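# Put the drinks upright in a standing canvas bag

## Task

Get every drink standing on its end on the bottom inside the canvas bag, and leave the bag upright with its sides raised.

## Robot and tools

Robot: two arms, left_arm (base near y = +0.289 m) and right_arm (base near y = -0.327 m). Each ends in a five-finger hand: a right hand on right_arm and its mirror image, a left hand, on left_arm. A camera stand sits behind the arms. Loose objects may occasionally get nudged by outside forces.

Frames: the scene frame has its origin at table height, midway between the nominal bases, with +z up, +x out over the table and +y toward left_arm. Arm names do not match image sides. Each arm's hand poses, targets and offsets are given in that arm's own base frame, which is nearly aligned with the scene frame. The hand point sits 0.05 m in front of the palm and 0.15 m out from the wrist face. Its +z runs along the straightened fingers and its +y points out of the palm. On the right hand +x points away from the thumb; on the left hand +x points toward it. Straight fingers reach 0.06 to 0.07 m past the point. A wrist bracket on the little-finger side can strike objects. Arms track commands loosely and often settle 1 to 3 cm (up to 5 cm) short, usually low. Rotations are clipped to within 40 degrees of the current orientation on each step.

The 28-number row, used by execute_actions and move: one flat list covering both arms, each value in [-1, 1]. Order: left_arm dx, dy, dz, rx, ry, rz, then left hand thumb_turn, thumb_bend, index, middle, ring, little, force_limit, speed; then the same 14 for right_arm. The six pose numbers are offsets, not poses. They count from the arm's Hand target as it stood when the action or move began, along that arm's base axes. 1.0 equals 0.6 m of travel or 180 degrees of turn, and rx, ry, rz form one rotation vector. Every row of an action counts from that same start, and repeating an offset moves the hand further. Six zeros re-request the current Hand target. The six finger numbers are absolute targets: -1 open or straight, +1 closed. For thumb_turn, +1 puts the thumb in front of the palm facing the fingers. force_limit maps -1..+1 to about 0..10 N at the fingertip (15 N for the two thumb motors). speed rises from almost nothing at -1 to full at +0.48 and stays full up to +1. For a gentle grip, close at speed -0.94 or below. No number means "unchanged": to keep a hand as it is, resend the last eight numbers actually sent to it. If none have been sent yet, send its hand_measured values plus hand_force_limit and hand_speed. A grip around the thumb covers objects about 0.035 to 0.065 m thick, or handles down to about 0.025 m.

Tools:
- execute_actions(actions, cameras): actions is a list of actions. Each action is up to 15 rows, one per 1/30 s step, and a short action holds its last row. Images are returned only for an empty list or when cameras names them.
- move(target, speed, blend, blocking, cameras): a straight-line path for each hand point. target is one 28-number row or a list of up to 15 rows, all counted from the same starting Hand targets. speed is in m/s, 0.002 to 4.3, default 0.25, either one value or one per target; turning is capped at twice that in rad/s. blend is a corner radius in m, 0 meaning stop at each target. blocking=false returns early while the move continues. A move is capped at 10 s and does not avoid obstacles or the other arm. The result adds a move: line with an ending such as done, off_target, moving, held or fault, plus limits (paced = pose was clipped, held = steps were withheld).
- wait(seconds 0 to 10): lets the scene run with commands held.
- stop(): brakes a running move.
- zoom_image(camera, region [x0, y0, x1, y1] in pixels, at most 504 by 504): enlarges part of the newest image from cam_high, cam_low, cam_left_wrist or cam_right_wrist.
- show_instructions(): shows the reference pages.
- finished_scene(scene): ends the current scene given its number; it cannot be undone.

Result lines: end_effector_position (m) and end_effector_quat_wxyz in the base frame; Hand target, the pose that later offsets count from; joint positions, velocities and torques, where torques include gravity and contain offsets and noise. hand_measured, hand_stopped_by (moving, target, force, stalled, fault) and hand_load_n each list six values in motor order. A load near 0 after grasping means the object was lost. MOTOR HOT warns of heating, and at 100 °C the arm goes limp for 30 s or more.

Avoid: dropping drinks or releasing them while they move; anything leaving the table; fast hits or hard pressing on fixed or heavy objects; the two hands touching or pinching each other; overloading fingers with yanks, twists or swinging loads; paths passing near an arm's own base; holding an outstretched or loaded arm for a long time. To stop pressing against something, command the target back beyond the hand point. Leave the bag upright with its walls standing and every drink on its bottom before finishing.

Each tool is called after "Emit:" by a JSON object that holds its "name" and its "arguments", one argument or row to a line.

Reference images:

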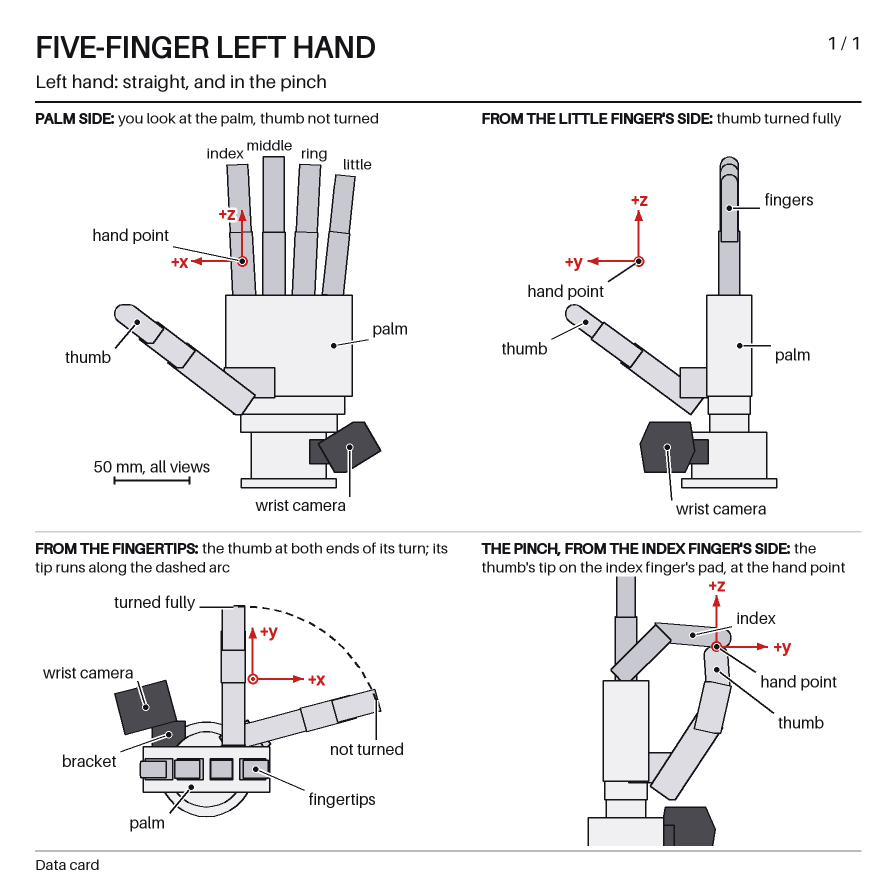

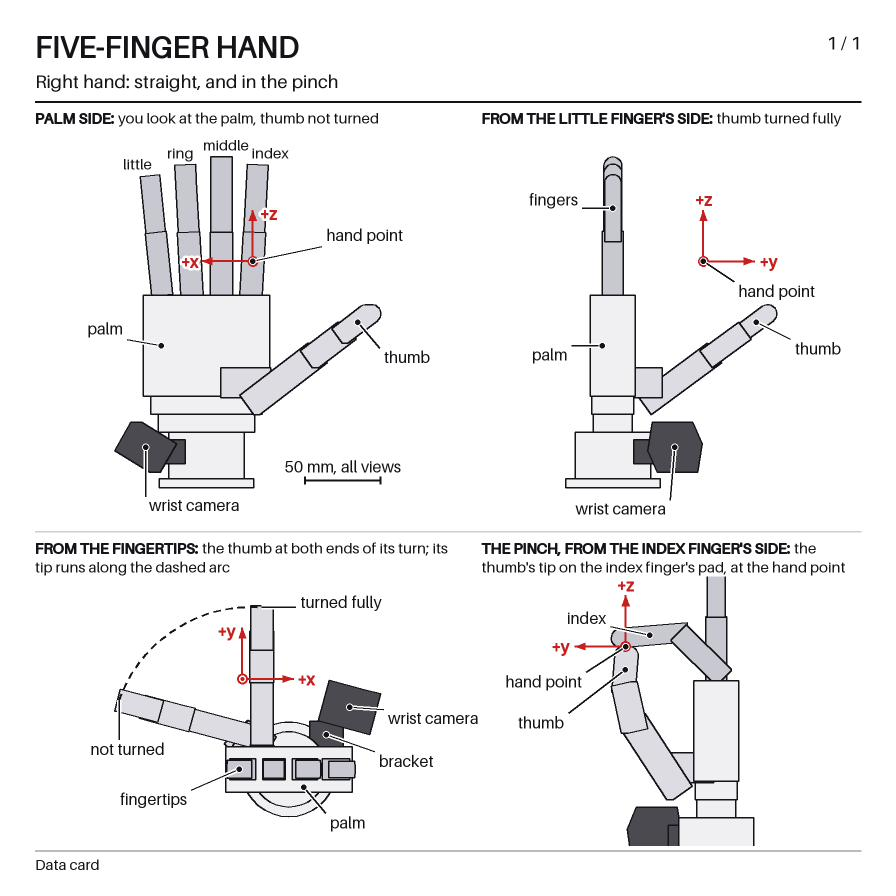

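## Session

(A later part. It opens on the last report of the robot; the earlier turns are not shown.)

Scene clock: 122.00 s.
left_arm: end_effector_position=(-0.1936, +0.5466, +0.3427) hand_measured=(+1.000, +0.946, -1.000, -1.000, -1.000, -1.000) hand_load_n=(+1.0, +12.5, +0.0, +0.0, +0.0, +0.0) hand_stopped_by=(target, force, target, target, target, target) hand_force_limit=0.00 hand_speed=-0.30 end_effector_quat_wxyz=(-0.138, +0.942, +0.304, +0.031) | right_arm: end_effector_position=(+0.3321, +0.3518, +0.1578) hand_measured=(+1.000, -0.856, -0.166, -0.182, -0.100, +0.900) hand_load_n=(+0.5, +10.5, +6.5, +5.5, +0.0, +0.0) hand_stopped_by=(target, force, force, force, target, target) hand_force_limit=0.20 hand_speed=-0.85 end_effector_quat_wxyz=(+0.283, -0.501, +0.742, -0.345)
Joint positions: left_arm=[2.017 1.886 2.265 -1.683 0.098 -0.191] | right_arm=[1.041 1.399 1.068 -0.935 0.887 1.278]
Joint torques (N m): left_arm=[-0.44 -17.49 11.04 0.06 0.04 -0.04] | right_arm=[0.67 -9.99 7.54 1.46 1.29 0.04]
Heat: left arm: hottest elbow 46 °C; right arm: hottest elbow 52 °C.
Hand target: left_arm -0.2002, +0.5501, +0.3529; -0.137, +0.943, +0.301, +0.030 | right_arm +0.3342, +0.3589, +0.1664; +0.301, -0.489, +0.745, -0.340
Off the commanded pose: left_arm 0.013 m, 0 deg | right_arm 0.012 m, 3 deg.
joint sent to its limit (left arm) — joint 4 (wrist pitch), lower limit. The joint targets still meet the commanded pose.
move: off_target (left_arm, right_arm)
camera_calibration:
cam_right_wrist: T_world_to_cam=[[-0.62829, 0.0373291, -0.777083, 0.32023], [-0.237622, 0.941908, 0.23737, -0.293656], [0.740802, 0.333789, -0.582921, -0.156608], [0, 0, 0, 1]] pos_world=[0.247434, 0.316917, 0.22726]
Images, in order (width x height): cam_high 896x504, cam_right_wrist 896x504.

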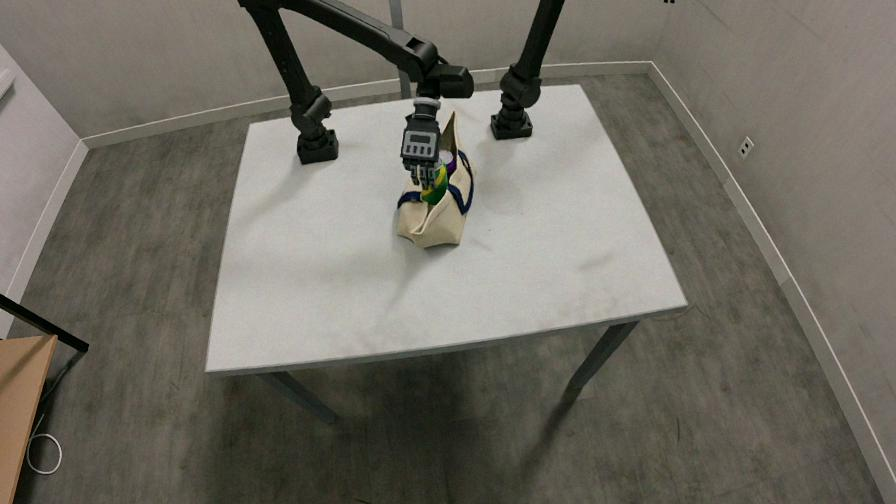

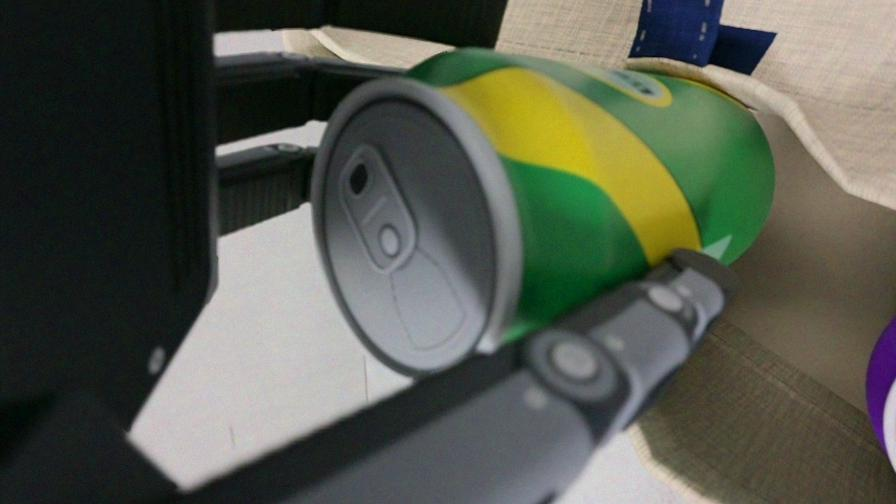

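Emit:
{"name": "move", "arguments": {
  "target": [0,0,0,0,0,0,1,1,-1,-1,-1,-1,0,-0.3,0.006,0.016,0.0,0,0,0,1,0.34,0.34,0.39,-0.1,0.9,0.2,-0.85],
  "speed": 0.06,
  "cameras": ["cam_high","cam_right_wrist"]
}}

Emit:
{"name": "zoom_image", "arguments": {
  "camera": "cam_high",
  "region": [370, 100, 490, 260]
}}

Emit:
{"name": "zoom_image", "arguments": {
  "camera": "cam_high",
  "region": [390, 150, 470, 230]
}}

Scene clock: 124.13 s.
left_arm: end_effector_position=(-0.1936, +0.5466, +0.3427) hand_measured=(+1.000, +0.946, -1.000, -1.000, -1.000, -1.000) hand_load_n=(+1.5, +12.5, +0.0, +0.0, +0.0, +0.0) hand_stopped_by=(target, force, target, target, target, target) hand_force_limit=0.00 hand_speed=-0.30 end_effector_quat_wxyz=(-0.138, +0.942, +0.304, +0.031) | right_arm: end_effector_position=(+0.3316, +0.3537, +0.1479) hand_measured=(+1.000, -0.856, -0.166, -0.182, -0.100, +0.900) hand_load_n=(+1.0, +10.5, +6.5, +5.5, +0.0, +0.0) hand_stopped_by=(target, force, force, force, target, target) hand_force_limit=0.20 hand_speed=-0.85 end_effector_quat_wxyz=(+0.276, -0.504, +0.741, -0.347)
Joint positions: left_arm=[2.017 1.886 2.265 -1.683 0.098 -0.191] | right_arm=[1.044 1.422 1.068 -0.934 0.887 1.286]
Joint torques (N m): left_arm=[-0.5 -17.49 11.03 0.06 0.04 -0.03] | right_arm=[0.62 -10.11 9.29 1.16 1.33 0.02]
Heat: left arm: hottest elbow 46 °C; right arm: hottest elbow 52 °C.
Hand target: left_arm -0.2002, +0.5501, +0.3529; -0.137, +0.943, +0.301, +0.030 | right_arm +0.3378, +0.3687, +0.1664; +0.301, -0.489, +0.745, -0.340
Off the commanded pose: left_arm 0.013 m, 0 deg | right_arm 0.024 m, 3 deg.
joint sent to its limit (left arm) — joint 4 (wrist pitch), lower limit. The joint targets still meet the commanded pose.
move: off_target (left_arm, right_arm)
camera_calibration:
cam_right_wrist: T_world_to_cam=[[-0.63532, 0.028776, -0.771712, 0.316812], [-0.23355, 0.94535, 0.227523, -0.294384], [0.736086, 0.324784, -0.59388, -0.156254], [0, 0, 0, 1]] pos_world=[0.24754, 0.319928, 0.218671]
Images, in order (width x height): cam_high 896x504, cam_right_wrist 896x504.

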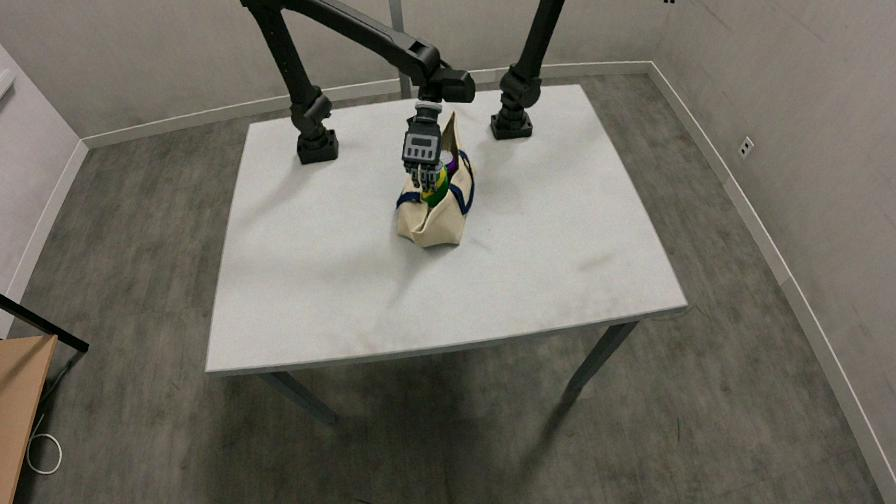

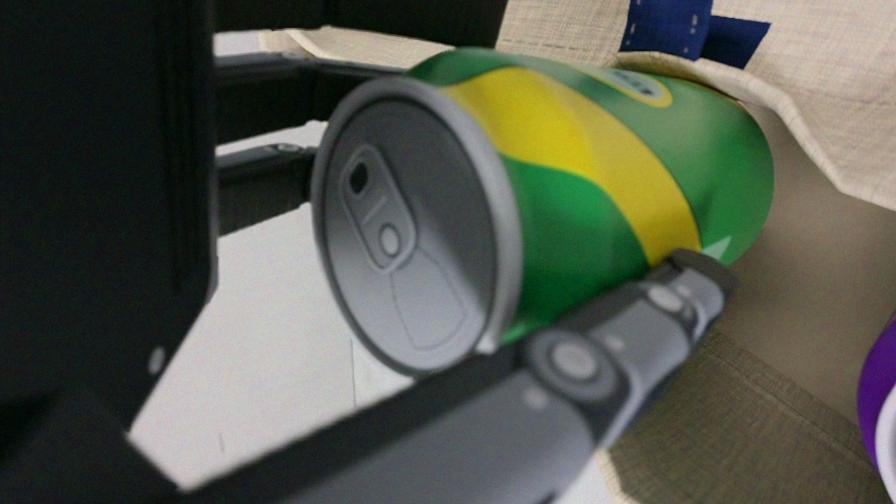

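Scaled by 3.150 from the camera's 896x504 image, which has a finer 1280x720 frame.

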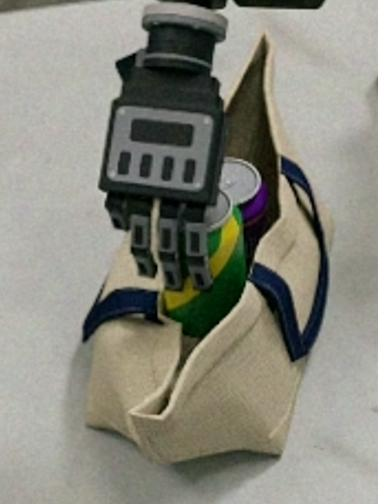

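Scaled by 6.300 from the camera's 896x504 image, which has a finer 1280x720 frame.

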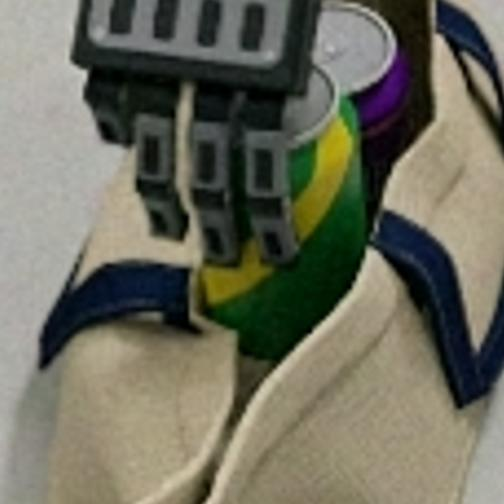

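Emit:
{"name": "move", "arguments": {
  "target": [0,0,0,0,0,0,1,1,-1,-1,-1,-1,0,-0.3,0.0,-0.004,-0.07,0,0,0,1,0.34,0.34,0.39,-0.1,0.9,0.2,-0.85],
  "speed": 0.06,
  "cameras": ["cam_high","cam_right_wrist"]
}}

Emit:
{"name": "zoom_image", "arguments": {
  "camera": "cam_high",
  "region": [390, 140, 480, 240]
}}

Scene clock: 126.03 s.
left_arm: end_effector_position=(-0.1936, +0.5466, +0.3427) hand_measured=(+1.000, +0.946, -1.000, -1.000, -1.000, -1.000) hand_load_n=(+1.0, +12.5, +0.0, +0.0, +0.0, +0.0) hand_stopped_by=(target, force, target, target, target, target) hand_force_limit=0.00 hand_speed=-0.30 end_effector_quat_wxyz=(-0.138, +0.942, +0.304, +0.031) | right_arm: end_effector_position=(+0.3351, +0.3596, +0.1163) hand_measured=(+1.000, -0.856, -0.166, -0.182, -0.100, +0.900) hand_load_n=(+0.5, +10.0, +6.0, +5.5, +0.0, +0.0) hand_stopped_by=(target, force, force, force, target, target) hand_force_limit=0.20 hand_speed=-0.85 end_effector_quat_wxyz=(+0.284, -0.499, +0.743, -0.343)
Joint positions: left_arm=[2.017 1.886 2.265 -1.683 0.098 -0.191] | right_arm=[1.044 1.463 1.016 -0.821 0.887 1.287]
Joint torques (N m): left_arm=[-0.5 -17.55 11.03 0.05 0.05 -0.04] | right_arm=[0.38 -10.58 7.13 1.48 1.29 -0.03]
Heat: left arm: hottest elbow 46 °C; right arm: hottest elbow 52 °C.
Hand target: left_arm -0.2002, +0.5501, +0.3529; -0.137, +0.943, +0.301, +0.030 | right_arm +0.3378, +0.3663, +0.1245; +0.301, -0.489, +0.745, -0.340
Off the commanded pose: left_arm 0.013 m, 0 deg | right_arm 0.011 m, 2 deg.
joint sent to its limit (left arm) — joint 4 (wrist pitch), lower limit. The joint targets still meet the commanded pose.
move: off_target (left_arm, right_arm)
camera_calibration:
cam_right_wrist: T_world_to_cam=[[-0.627099, 0.0430355, -0.77775, 0.287272], [-0.235488, 0.941277, 0.241958, -0.291429], [0.74249, 0.334882, -0.58014, -0.18682], [0, 0, 0, 1]] pos_world=[0.250232, 0.324515, 0.185558]
Images, in order (width x height): cam_high 896x504, cam_right_wrist 896x504.

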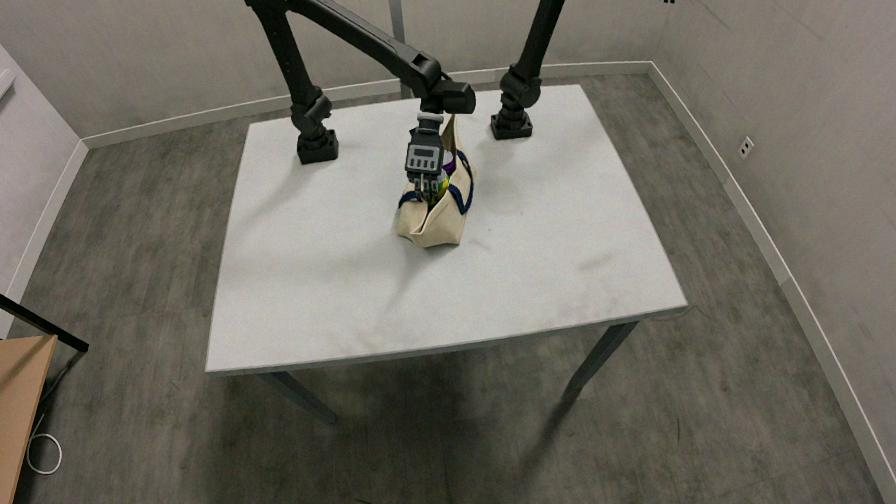

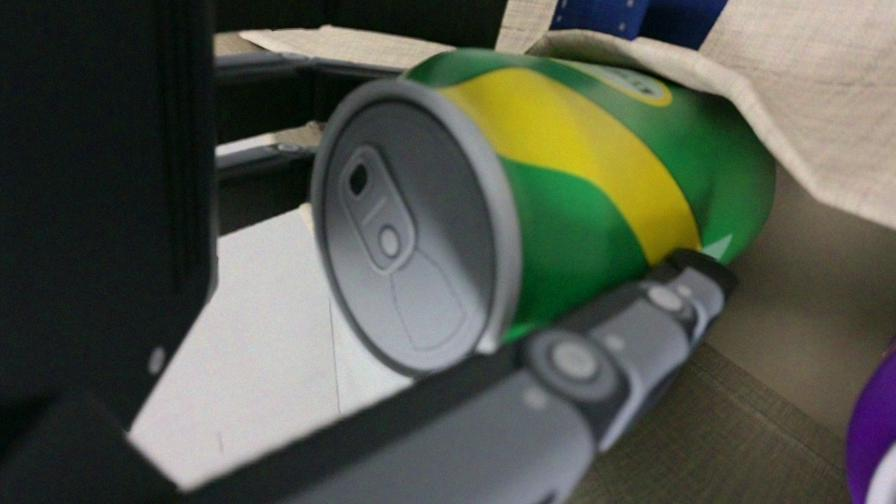

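Scaled by 5.040 from the camera's 896x504 image, which has a finer 1280x720 frame.

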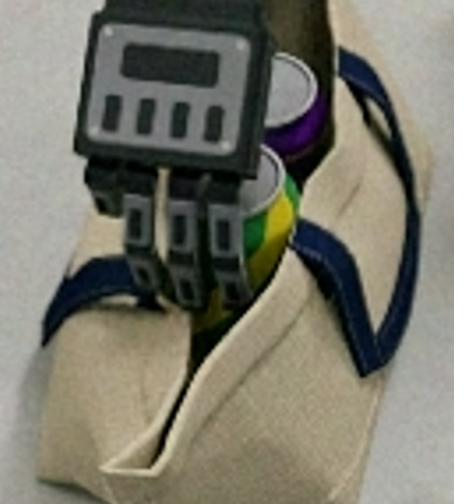

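Emit:
{"name": "move", "arguments": {
  "target": [0,0,0,0,0,0,1,1,-1,-1,-1,-1,0,-0.3,0.002,-0.004,-0.045,0,0,0,1,0.34,0.34,0.39,-0.1,0.9,0.2,-0.85],
  "speed": 0.06,
  "cameras": ["cam_high","cam_right_wrist"]
}}

Emit:
{"name": "zoom_image", "arguments": {
  "camera": "cam_high",
  "region": [390, 140, 480, 240]
}}

Scene clock: 127.83 s.
left_arm: end_effector_position=(-0.1936, +0.5466, +0.3427) hand_measured=(+1.000, +0.946, -1.000, -1.000, -1.000, -1.000) hand_load_n=(+1.0, +12.5, +0.0, +0.0, +0.0, +0.0) hand_stopped_by=(target, force, target, target, target, target) hand_force_limit=0.00 hand_speed=-0.30 end_effector_quat_wxyz=(-0.138, +0.942, +0.304, +0.031) | right_arm: end_effector_position=(+0.3352, +0.3596, +0.0911) hand_measured=(+1.000, -0.856, -0.166, -0.182, -0.100, +0.900) hand_load_n=(+0.5, +10.5, +6.0, +5.5, +0.0, +0.0) hand_stopped_by=(target, force, force, force, target, target) hand_force_limit=0.20 hand_speed=-0.85 end_effector_quat_wxyz=(+0.288, -0.497, +0.744, -0.341)
Joint positions: left_arm=[2.017 1.886 2.265 -1.683 0.098 -0.191] | right_arm=[1.044 1.492 0.971 -0.737 0.887 1.287]
Joint torques (N m): left_arm=[-0.5 -17.49 11.04 0.05 0.05 -0.04] | right_arm=[-0.03 -10.46 6.8 1.48 1.21 -0.1]
Heat: left arm: hottest elbow 46 °C; right arm: hottest elbow 52 °C.
Hand target: left_arm -0.2002, +0.5501, +0.3529; -0.137, +0.943, +0.301, +0.030 | right_arm +0.3390, +0.3639, +0.0974; +0.301, -0.489, +0.745, -0.340
Off the commanded pose: left_arm 0.013 m, 0 deg | right_arm 0.009 m, 2 deg.
joint sent to its limit (left arm) — joint 4 (wrist pitch), lower limit. The joint targets still meet the commanded pose.
move: off_target (left_arm)
camera_calibration:
cam_right_wrist: T_world_to_cam=[[-0.623202, 0.0496375, -0.780484, 0.2642], [-0.236789, 0.939164, 0.248801, -0.284814], [0.745352, 0.339863, -0.573536, -0.204894], [0, 0, 0, 1]] pos_world=[0.249928, 0.324008, 0.159552]
Images, in order (width x height): cam_high 896x504, cam_right_wrist 896x504.

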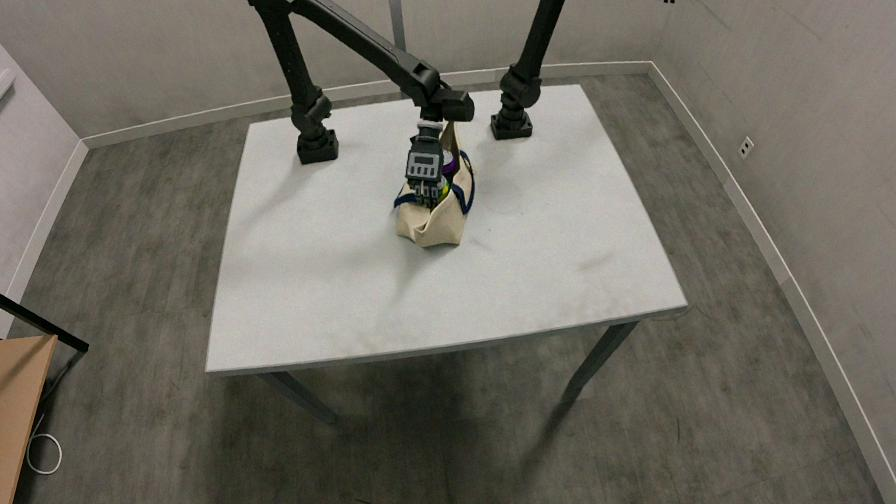

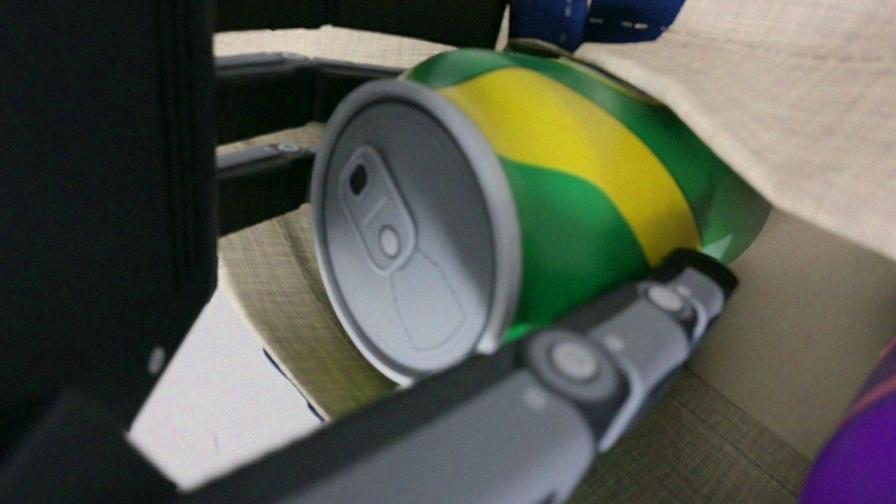

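Scaled by 5.040 from the camera's 896x504 image, which has a finer 1280x720 frame.

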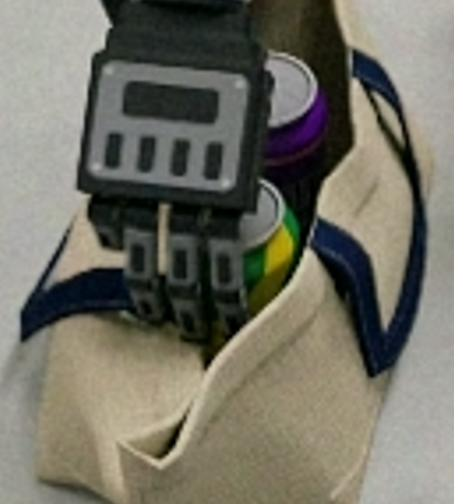

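Emit:
{"name": "move", "arguments": {
  "target": [0,0,0,0,0,0,1,1,-1,-1,-1,-1,0,-0.3,0.0,-0.002,-0.02,0,0,0,1,0.34,0.34,0.39,-0.1,0.9,0.2,-0.85],
  "speed": 0.04,
  "cameras": ["cam_high","cam_right_wrist"]
}}

Emit:
{"name": "zoom_image", "arguments": {
  "camera": "cam_high",
  "region": [390, 140, 480, 240]
}}

Scene clock: 129.10 s.
left_arm: end_effector_position=(-0.1936, +0.5466, +0.3427) hand_measured=(+1.000, +0.946, -1.000, -1.000, -1.000, -1.000) hand_load_n=(+1.0, +12.5, +0.0, +0.0, +0.0, +0.0) hand_stopped_by=(target, force, target, target, target, target) hand_force_limit=0.00 hand_speed=-0.30 end_effector_quat_wxyz=(-0.138, +0.942, +0.304, +0.031) | right_arm: end_effector_position=(+0.3351, +0.3595, +0.0815) hand_measured=(+1.000, -0.856, -0.166, -0.182, -0.100, +0.900) hand_load_n=(+0.5, +10.5, +6.0, +5.5, +0.0, +0.0) hand_stopped_by=(target, force, force, force, target, target) hand_force_limit=0.20 hand_speed=-0.85 end_effector_quat_wxyz=(+0.291, -0.496, +0.744, -0.340)
Joint positions: left_arm=[2.017 1.886 2.265 -1.683 0.098 -0.191] | right_arm=[1.044 1.503 0.952 -0.701 0.887 1.287]
Joint torques (N m): left_arm=[-0.44 -17.49 11.04 0.06 0.05 -0.04] | right_arm=[-0.21 -10.17 6.58 1.51 1.17 -0.12]
Heat: left arm: hottest elbow 46 °C; right arm: hottest elbow 51 °C.
Hand target: left_arm -0.2002, +0.5501, +0.3529; -0.137, +0.943, +0.301, +0.030 | right_arm +0.3390, +0.3627, +0.0855; +0.301, -0.489, +0.745, -0.340
Off the commanded pose: left_arm 0.013 m, 0 deg | right_arm 0.006 m, 1 deg.
joint sent to its limit (left arm) — joint 4 (wrist pitch), lower limit. The joint targets still meet the commanded pose.
move: off_target (left_arm)
camera_calibration:
cam_right_wrist: T_world_to_cam=[[-0.620542, 0.0537611, -0.782328, 0.254428], [-0.237471, 0.937919, 0.252815, -0.281925], [0.747352, 0.342662, -0.569251, -0.212338], [0, 0, 0, 1]] pos_world=[0.249626, 0.323505, 0.149447]
Images, in order (width x height): cam_high 896x504, cam_right_wrist 896x504.

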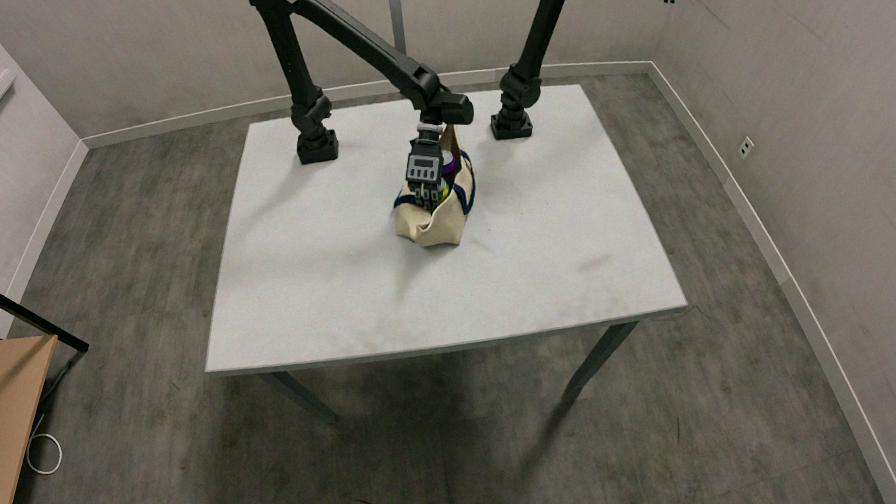

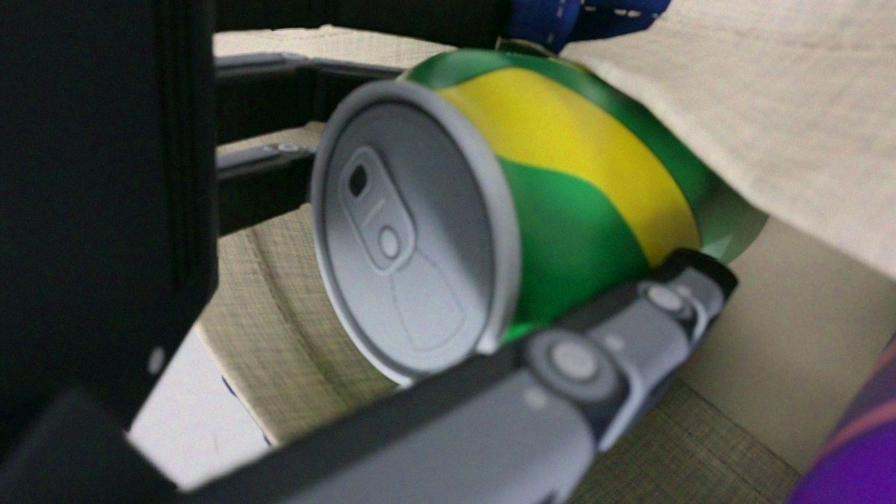

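Scaled by 5.040 from the camera's 896x504 image, which has a finer 1280x720 frame.

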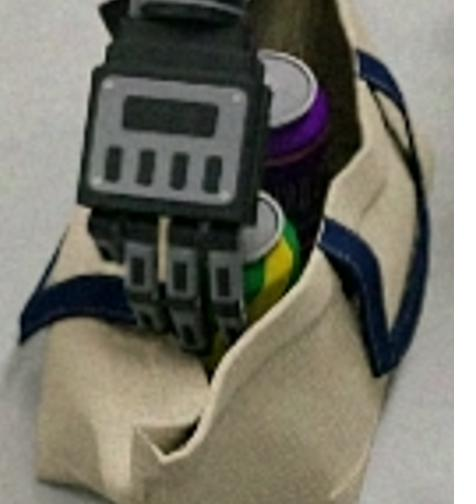

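Emit:
{"name": "move", "arguments": {
  "target": [0,0,0,0,0,0,1,1,-1,-1,-1,-1,0,-0.3,0.0,-0.002,-0.016,0,0,0,1,0.34,0.34,0.39,-0.1,0.9,0.2,-0.85],
  "speed": 0.04,
  "cameras": ["cam_high","cam_right_wrist"]
}}

Emit:
{"name": "zoom_image", "arguments": {
  "camera": "cam_high",
  "region": [390, 140, 480, 240]
}}

Scene clock: 130.40 s.
left_arm: end_effector_position=(-0.1936, +0.5466, +0.3427) hand_measured=(+1.000, +0.946, -1.000, -1.000, -1.000, -1.000) hand_load_n=(+1.0, +12.5, +0.0, +0.0, +0.0, +0.0) hand_stopped_by=(target, force, target, target, target, target) hand_force_limit=0.00 hand_speed=-0.30 end_effector_quat_wxyz=(-0.138, +0.942, +0.304, +0.031) | right_arm: end_effector_position=(+0.3374, +0.3626, +0.0811) hand_measured=(+1.000, -0.856, -0.166, -0.182, -0.100, +0.900) hand_load_n=(+0.5, +10.0, +5.5, +5.0, -0.5, +0.0) hand_stopped_by=(target, force, force, force, target, target) hand_force_limit=0.20 hand_speed=-0.85 end_effector_quat_wxyz=(+0.300, -0.490, +0.746, -0.337)
Joint positions: left_arm=[2.017 1.886 2.265 -1.683 0.098 -0.191] | right_arm=[1.044 1.503 0.944 -0.669 0.89 1.287]
Joint torques (N m): left_arm=[-0.5 -17.49 11.06 0.06 0.05 -0.04] | right_arm=[-0.38 -9.47 6.01 1.51 1.05 -0.14]
Heat: left arm: hottest elbow 46 °C; right arm: hottest elbow 51 °C.
Hand target: left_arm -0.2002, +0.5501, +0.3529; -0.137, +0.943, +0.301, +0.030 | right_arm +0.3390, +0.3615, +0.0758; +0.301, -0.489, +0.745, -0.340
Off the commanded pose: left_arm 0.013 m, 0 deg | right_arm 0.006 m, 0 deg.
joint sent to its limit (left arm) — joint 4 (wrist pitch), lower limit. The joint targets still meet the commanded pose.
move: off_target (left_arm)
camera_calibration:
cam_right_wrist: T_world_to_cam=[[-0.609731, 0.0694061, -0.789564, 0.246716], [-0.240367, 0.933055, 0.26764, -0.282677], [0.755283, 0.352974, -0.55223, -0.223137], [0, 0, 0, 1]] pos_world=[0.251015, 0.325391, 0.147231]
Images, in order (width x height): cam_high 896x504, cam_right_wrist 896x504.

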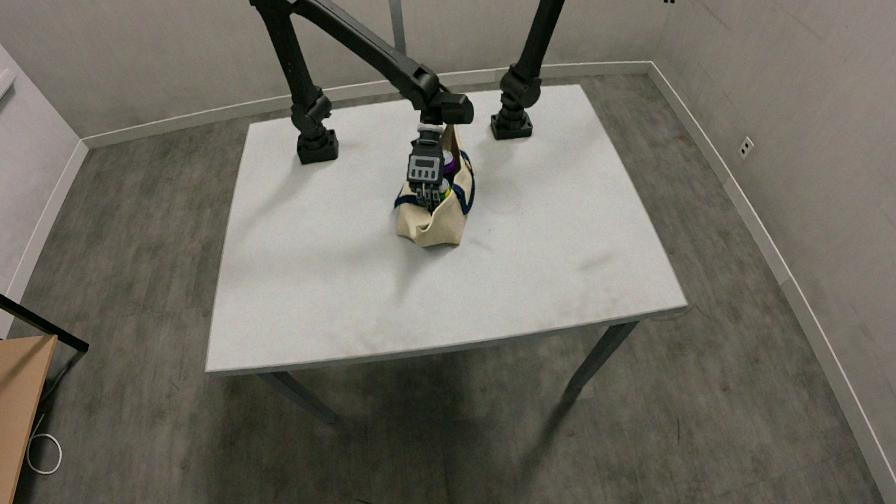

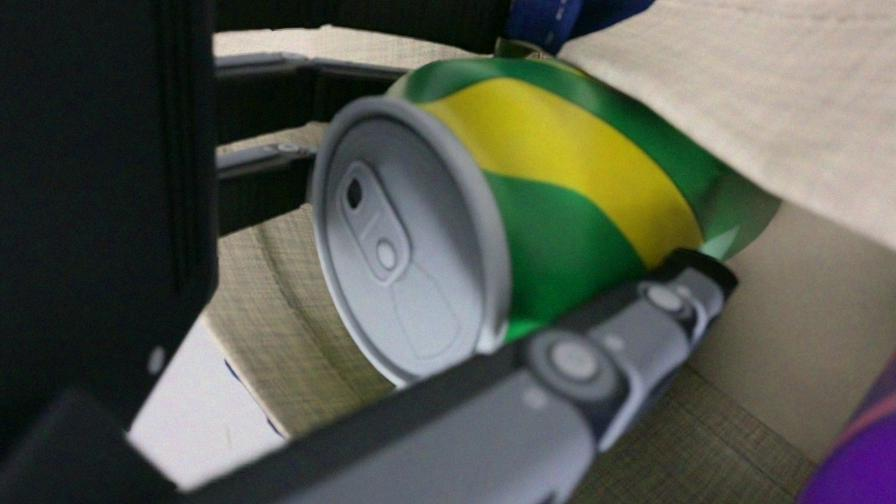

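Scaled by 5.040 from the camera's 896x504 image, which has a finer 1280x720 frame.

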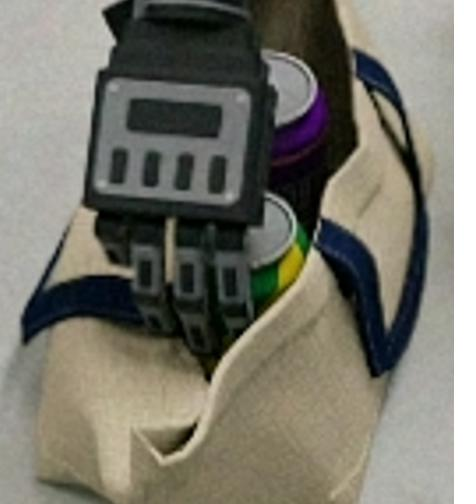

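Emit:
{"name": "move", "arguments": {
  "target": [0,0,0,0,0,0,1,1,-1,-1,-1,-1,0,-0.3,0,0,0.004,0,0,0,1,-0.94,-0.4,-0.4,-0.1,0.9,-0.1,-0.85],
  "speed": 0.03,
  "cameras": ["cam_high","cam_right_wrist"]
}}

Emit:
{"name": "zoom_image", "arguments": {
  "camera": "cam_high",
  "region": [390, 140, 480, 240]
}}

Scene clock: 131.57 s.
left_arm: end_effector_position=(-0.1936, +0.5466, +0.3427) hand_measured=(+1.000, +0.946, -1.000, -1.000, -1.000, -1.000) hand_load_n=(+1.0, +12.5, +0.0, -0.5, +0.0, +0.0) hand_stopped_by=(target, force, target, target, target, target) hand_force_limit=0.00 hand_speed=-0.30 end_effector_quat_wxyz=(-0.138, +0.942, +0.304, +0.031) | right_arm: end_effector_position=(+0.3384, +0.3625, +0.0820) hand_measured=(+1.000, -0.940, -0.400, -0.400, -0.100, +0.900) hand_load_n=(+0.0, +0.0, +0.0, +0.0, +0.0, +0.0) hand_stopped_by=(target, target, target, target, target, target) hand_force_limit=-0.10 hand_speed=-0.85 end_effector_quat_wxyz=(+0.302, -0.489, +0.745, -0.338)
Joint positions: left_arm=[2.017 1.886 2.265 -1.683 0.098 -0.191] | right_arm=[1.044 1.503 0.944 -0.666 0.895 1.287]
Joint torques (N m): left_arm=[-0.5 -17.49 11.04 0.06 0.04 -0.04] | right_arm=[-0.21 -9.58 6.2 1.09 0.81 -0.14]
Heat: left arm: hottest elbow 46 °C; right arm: hottest elbow 51 °C.
Hand target: left_arm -0.2002, +0.5501, +0.3529; -0.137, +0.943, +0.301, +0.030 | right_arm +0.3389, +0.3615, +0.0782; +0.301, -0.489, +0.745, -0.340
Off the commanded pose: left_arm 0.013 m, 0 deg | right_arm 0.004 m, 0 deg.
joint sent to its limit (left arm) — joint 4 (wrist pitch), lower limit. The joint targets still meet the commanded pose.
move: off_target (left_arm)
camera_calibration:
cam_right_wrist: T_world_to_cam=[[-0.604921, 0.0705665, -0.793153, 0.246326], [-0.240276, 0.933461, 0.266303, -0.282692], [0.75917, 0.351668, -0.547715, -0.224623], [0, 0, 0, 1]] pos_world=[0.25161, 0.325492, 0.147626]
Images, in order (width x height): cam_high 896x504, cam_right_wrist 896x504.

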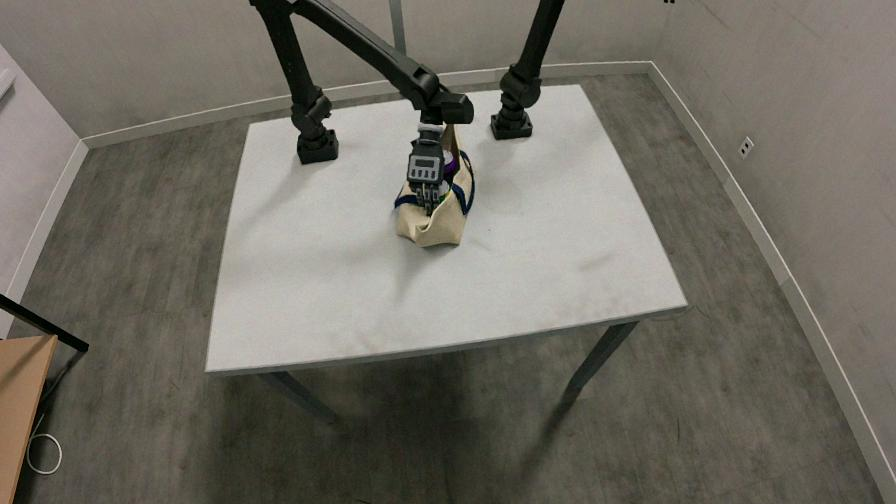

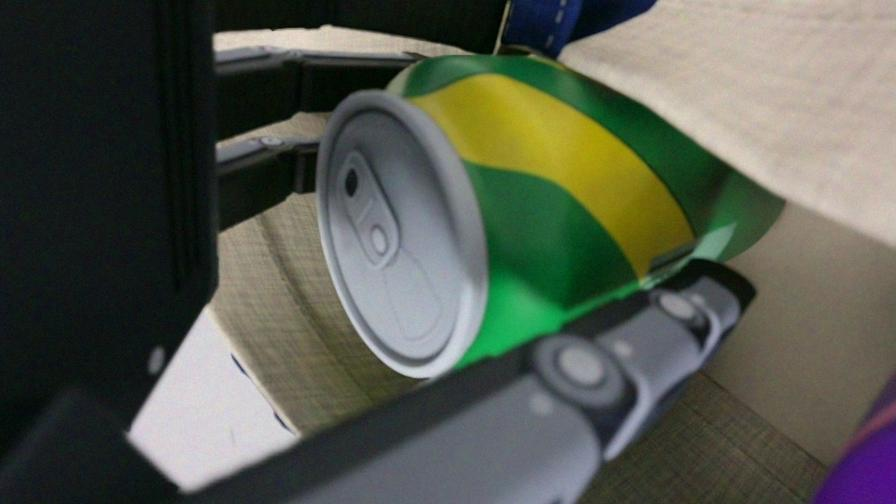

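Scaled by 5.040 from the camera's 896x504 image, which has a finer 1280x720 frame.

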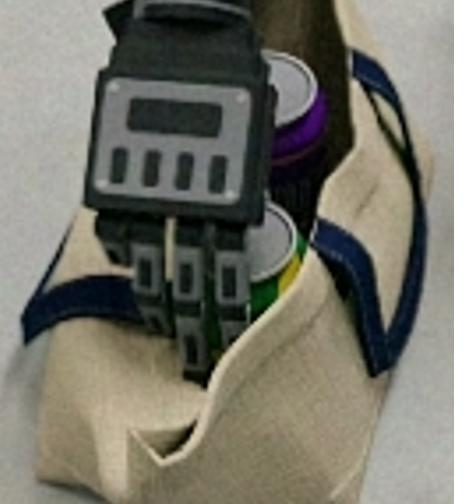

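Emit:
{"name": "move", "arguments": {
  "target": [0,0,0,0,0,0,1,1,-1,-1,-1,-1,0,-0.3,0.003,0.01,0.05,0,0,0,1,-0.97,-0.5,-0.5,-0.2,0.9,-0.1,-0.85],
  "speed": 0.05,
  "cameras": ["cam_high","cam_right_wrist"]
}}

Emit:
{"name": "zoom_image", "arguments": {
  "camera": "cam_high",
  "region": [390, 140, 480, 240]
}}

Scene clock: 133.20 s.
left_arm: end_effector_position=(-0.1936, +0.5466, +0.3427) hand_measured=(+1.000, +0.946, -1.000, -1.000, -1.000, -1.000) hand_load_n=(+1.0, +12.5, +0.0, +0.0, +0.0, +0.0) hand_stopped_by=(target, force, target, target, target, target) hand_force_limit=0.00 hand_speed=-0.30 end_effector_quat_wxyz=(-0.138, +0.942, +0.304, +0.031) | right_arm: end_effector_position=(+0.3302, +0.3483, +0.0807) hand_measured=(+1.000, -0.970, -0.500, -0.500, -0.200, +0.900) hand_load_n=(+0.0, +0.0, +0.0, +0.0, +0.0, +0.0) hand_stopped_by=(target, target, target, target, target, target) hand_force_limit=-0.10 hand_speed=-0.85 end_effector_quat_wxyz=(+0.277, -0.502, +0.740, -0.351)
Joint positions: left_arm=[2.017 1.886 2.265 -1.683 0.098 -0.191] | right_arm=[1.044 1.492 0.944 -0.74 0.895 1.287]
Joint torques (N m): left_arm=[-0.5 -17.44 11.03 0.06 0.05 -0.04] | right_arm=[-0.03 -10.81 10.17 0.29 0.87 -0.11]
Heat: left arm: hottest elbow 47 °C; right arm: hottest elbow 51 °C.
Hand target: left_arm -0.2002, +0.5501, +0.3529; -0.137, +0.943, +0.301, +0.030 | right_arm +0.3407, +0.3675, +0.1082; +0.301, -0.489, +0.745, -0.340
Off the commanded pose: left_arm 0.013 m, 0 deg | right_arm 0.035 m, 3 deg.
joint sent to its limit (left arm) — joint 4 (wrist pitch), lower limit. The joint targets still meet the commanded pose.
move: off_target (left_arm, right_arm)
camera_calibration:
cam_right_wrist: T_world_to_cam=[[-0.629464, 0.0283562, -0.776512, 0.262711], [-0.23262, 0.946625, 0.223137, -0.274694], [0.741393, 0.321088, -0.58927, -0.194183], [0, 0, 0, 1]] pos_world=[0.245434, 0.314933, 0.150866]
Images, in order (width x height): cam_high 896x504, cam_right_wrist 896x504.

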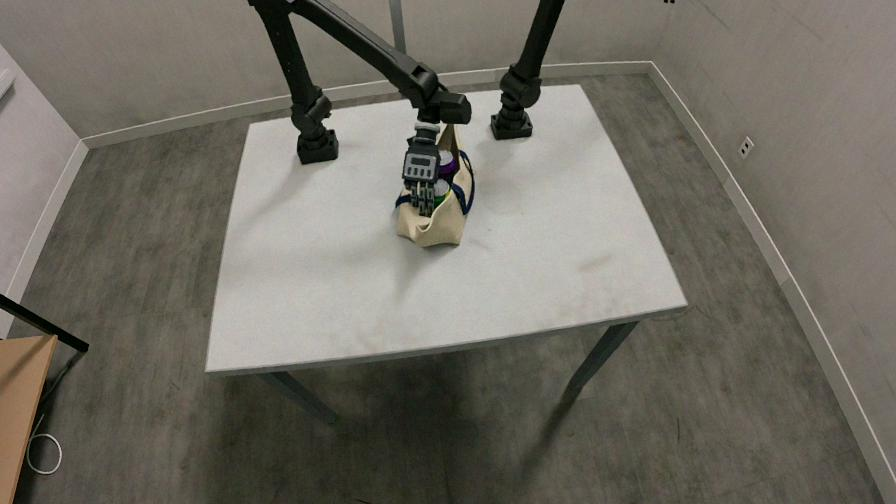

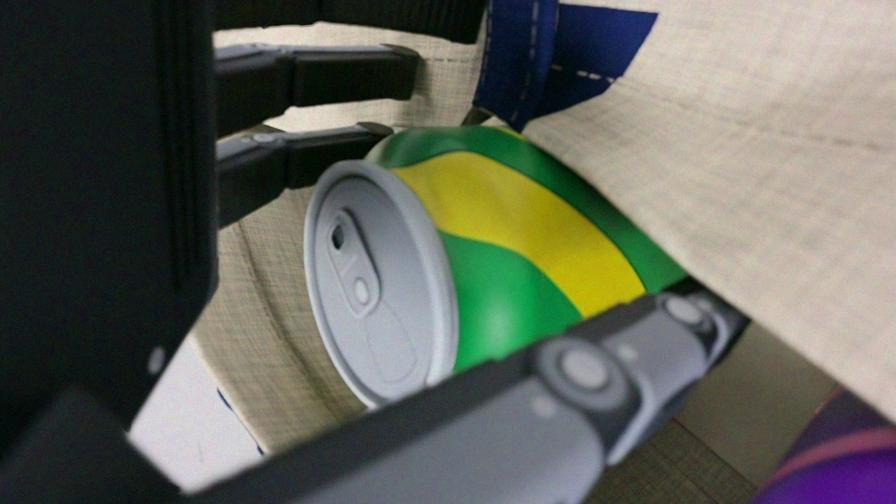

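Scaled by 5.040 from the camera's 896x504 image, which has a finer 1280x720 frame.

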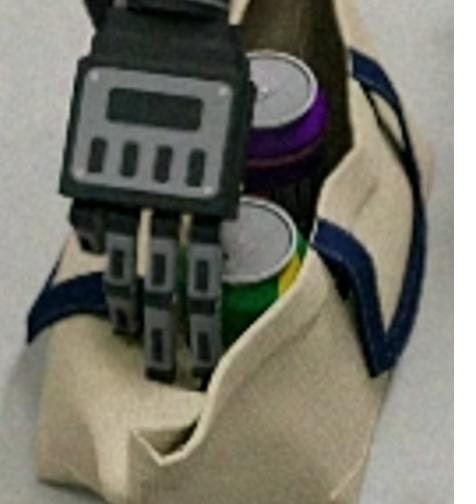

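Emit:
{"name": "move", "arguments": {
  "target": [0,0,0,0,0,0,1,1,-1,-1,-1,-1,0,-0.3,0.0,0.01,0.08,0,0,0,1,-0.97,-0.5,-0.5,-0.2,0.9,-0.1,-0.85],
  "speed": 0.07,
  "cameras": ["cam_high","cam_right_wrist"]
}}

Emit:
{"name": "zoom_image", "arguments": {
  "camera": "cam_high",
  "region": [390, 140, 480, 240]
}}

Scene clock: 134.87 s.
left_arm: end_effector_position=(-0.1936, +0.5466, +0.3427) hand_measured=(+1.000, +0.946, -1.000, -1.000, -1.000, -1.000) hand_load_n=(+1.5, +12.5, +0.0, -0.5, +0.0, +0.0) hand_stopped_by=(target, force, target, target, target, target) hand_force_limit=0.00 hand_speed=-0.30 end_effector_quat_wxyz=(-0.138, +0.942, +0.304, +0.031) | right_arm: end_effector_position=(+0.3335, +0.3537, +0.1276) hand_measured=(+1.000, -0.970, -0.500, -0.500, -0.200, +0.900) hand_load_n=(+0.0, +0.0, +0.0, +0.0, +0.0, +0.0) hand_stopped_by=(target, target, target, target, target, target) hand_force_limit=-0.10 hand_speed=-0.85 end_effector_quat_wxyz=(+0.274, -0.503, +0.740, -0.353)
Joint positions: left_arm=[2.017 1.886 2.265 -1.683 0.098 -0.191] | right_arm=[1.044 1.45 1.039 -0.884 0.896 1.287]
Joint torques (N m): left_arm=[-0.5 -17.49 11.04 0.06 0.05 -0.04] | right_arm=[0.62 -10.87 10.69 0.25 0.91 0]
Heat: left arm: hottest elbow 47 °C; right arm: hottest elbow 51 °C.
Hand target: left_arm -0.2002, +0.5501, +0.3529; -0.137, +0.943, +0.301, +0.030 | right_arm +0.3407, +0.3735, +0.1563; +0.301, -0.489, +0.745, -0.340
Off the commanded pose: left_arm 0.013 m, 0 deg | right_arm 0.036 m, 4 deg.
joint sent to its limit (left arm) — joint 4 (wrist pitch), lower limit. The joint targets still meet the commanded pose.
move: off_target (left_arm, right_arm)
camera_calibration:
cam_right_wrist: T_world_to_cam=[[-0.631757, 0.0231408, -0.774821, 0.303466], [-0.231414, 0.948343, 0.217009, -0.289684], [0.739818, 0.316401, -0.593767, -0.167954], [0, 0, 0, 1]] pos_world=[0.248936, 0.320838, 0.19827]
Images, in order (width x height): cam_high 896x504, cam_right_wrist 896x504.

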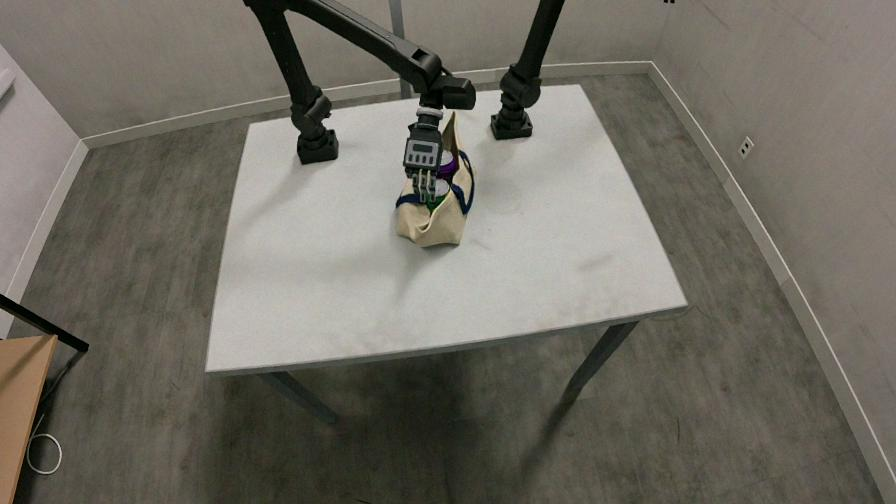

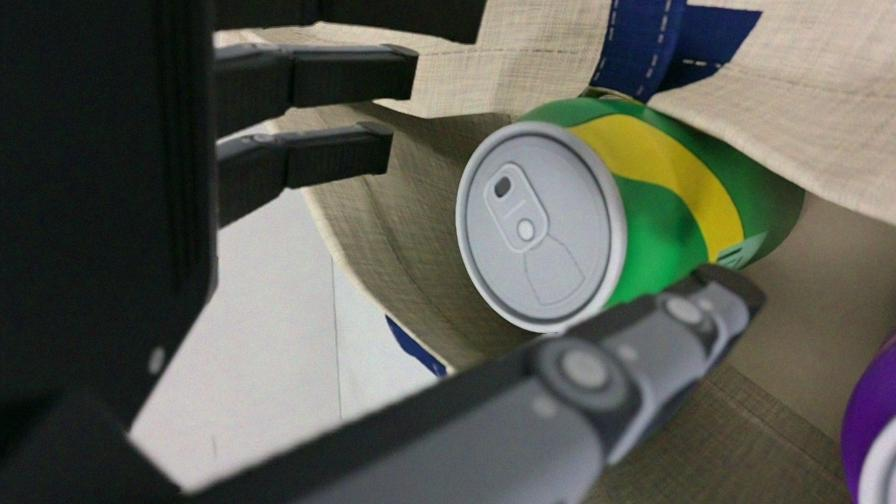

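Scaled by 5.040 from the camera's 896x504 image, which has a finer 1280x720 frame.

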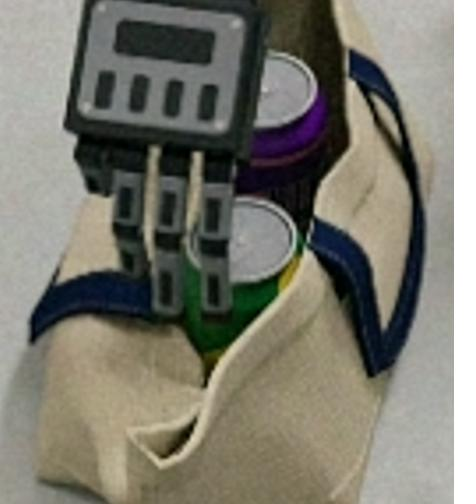

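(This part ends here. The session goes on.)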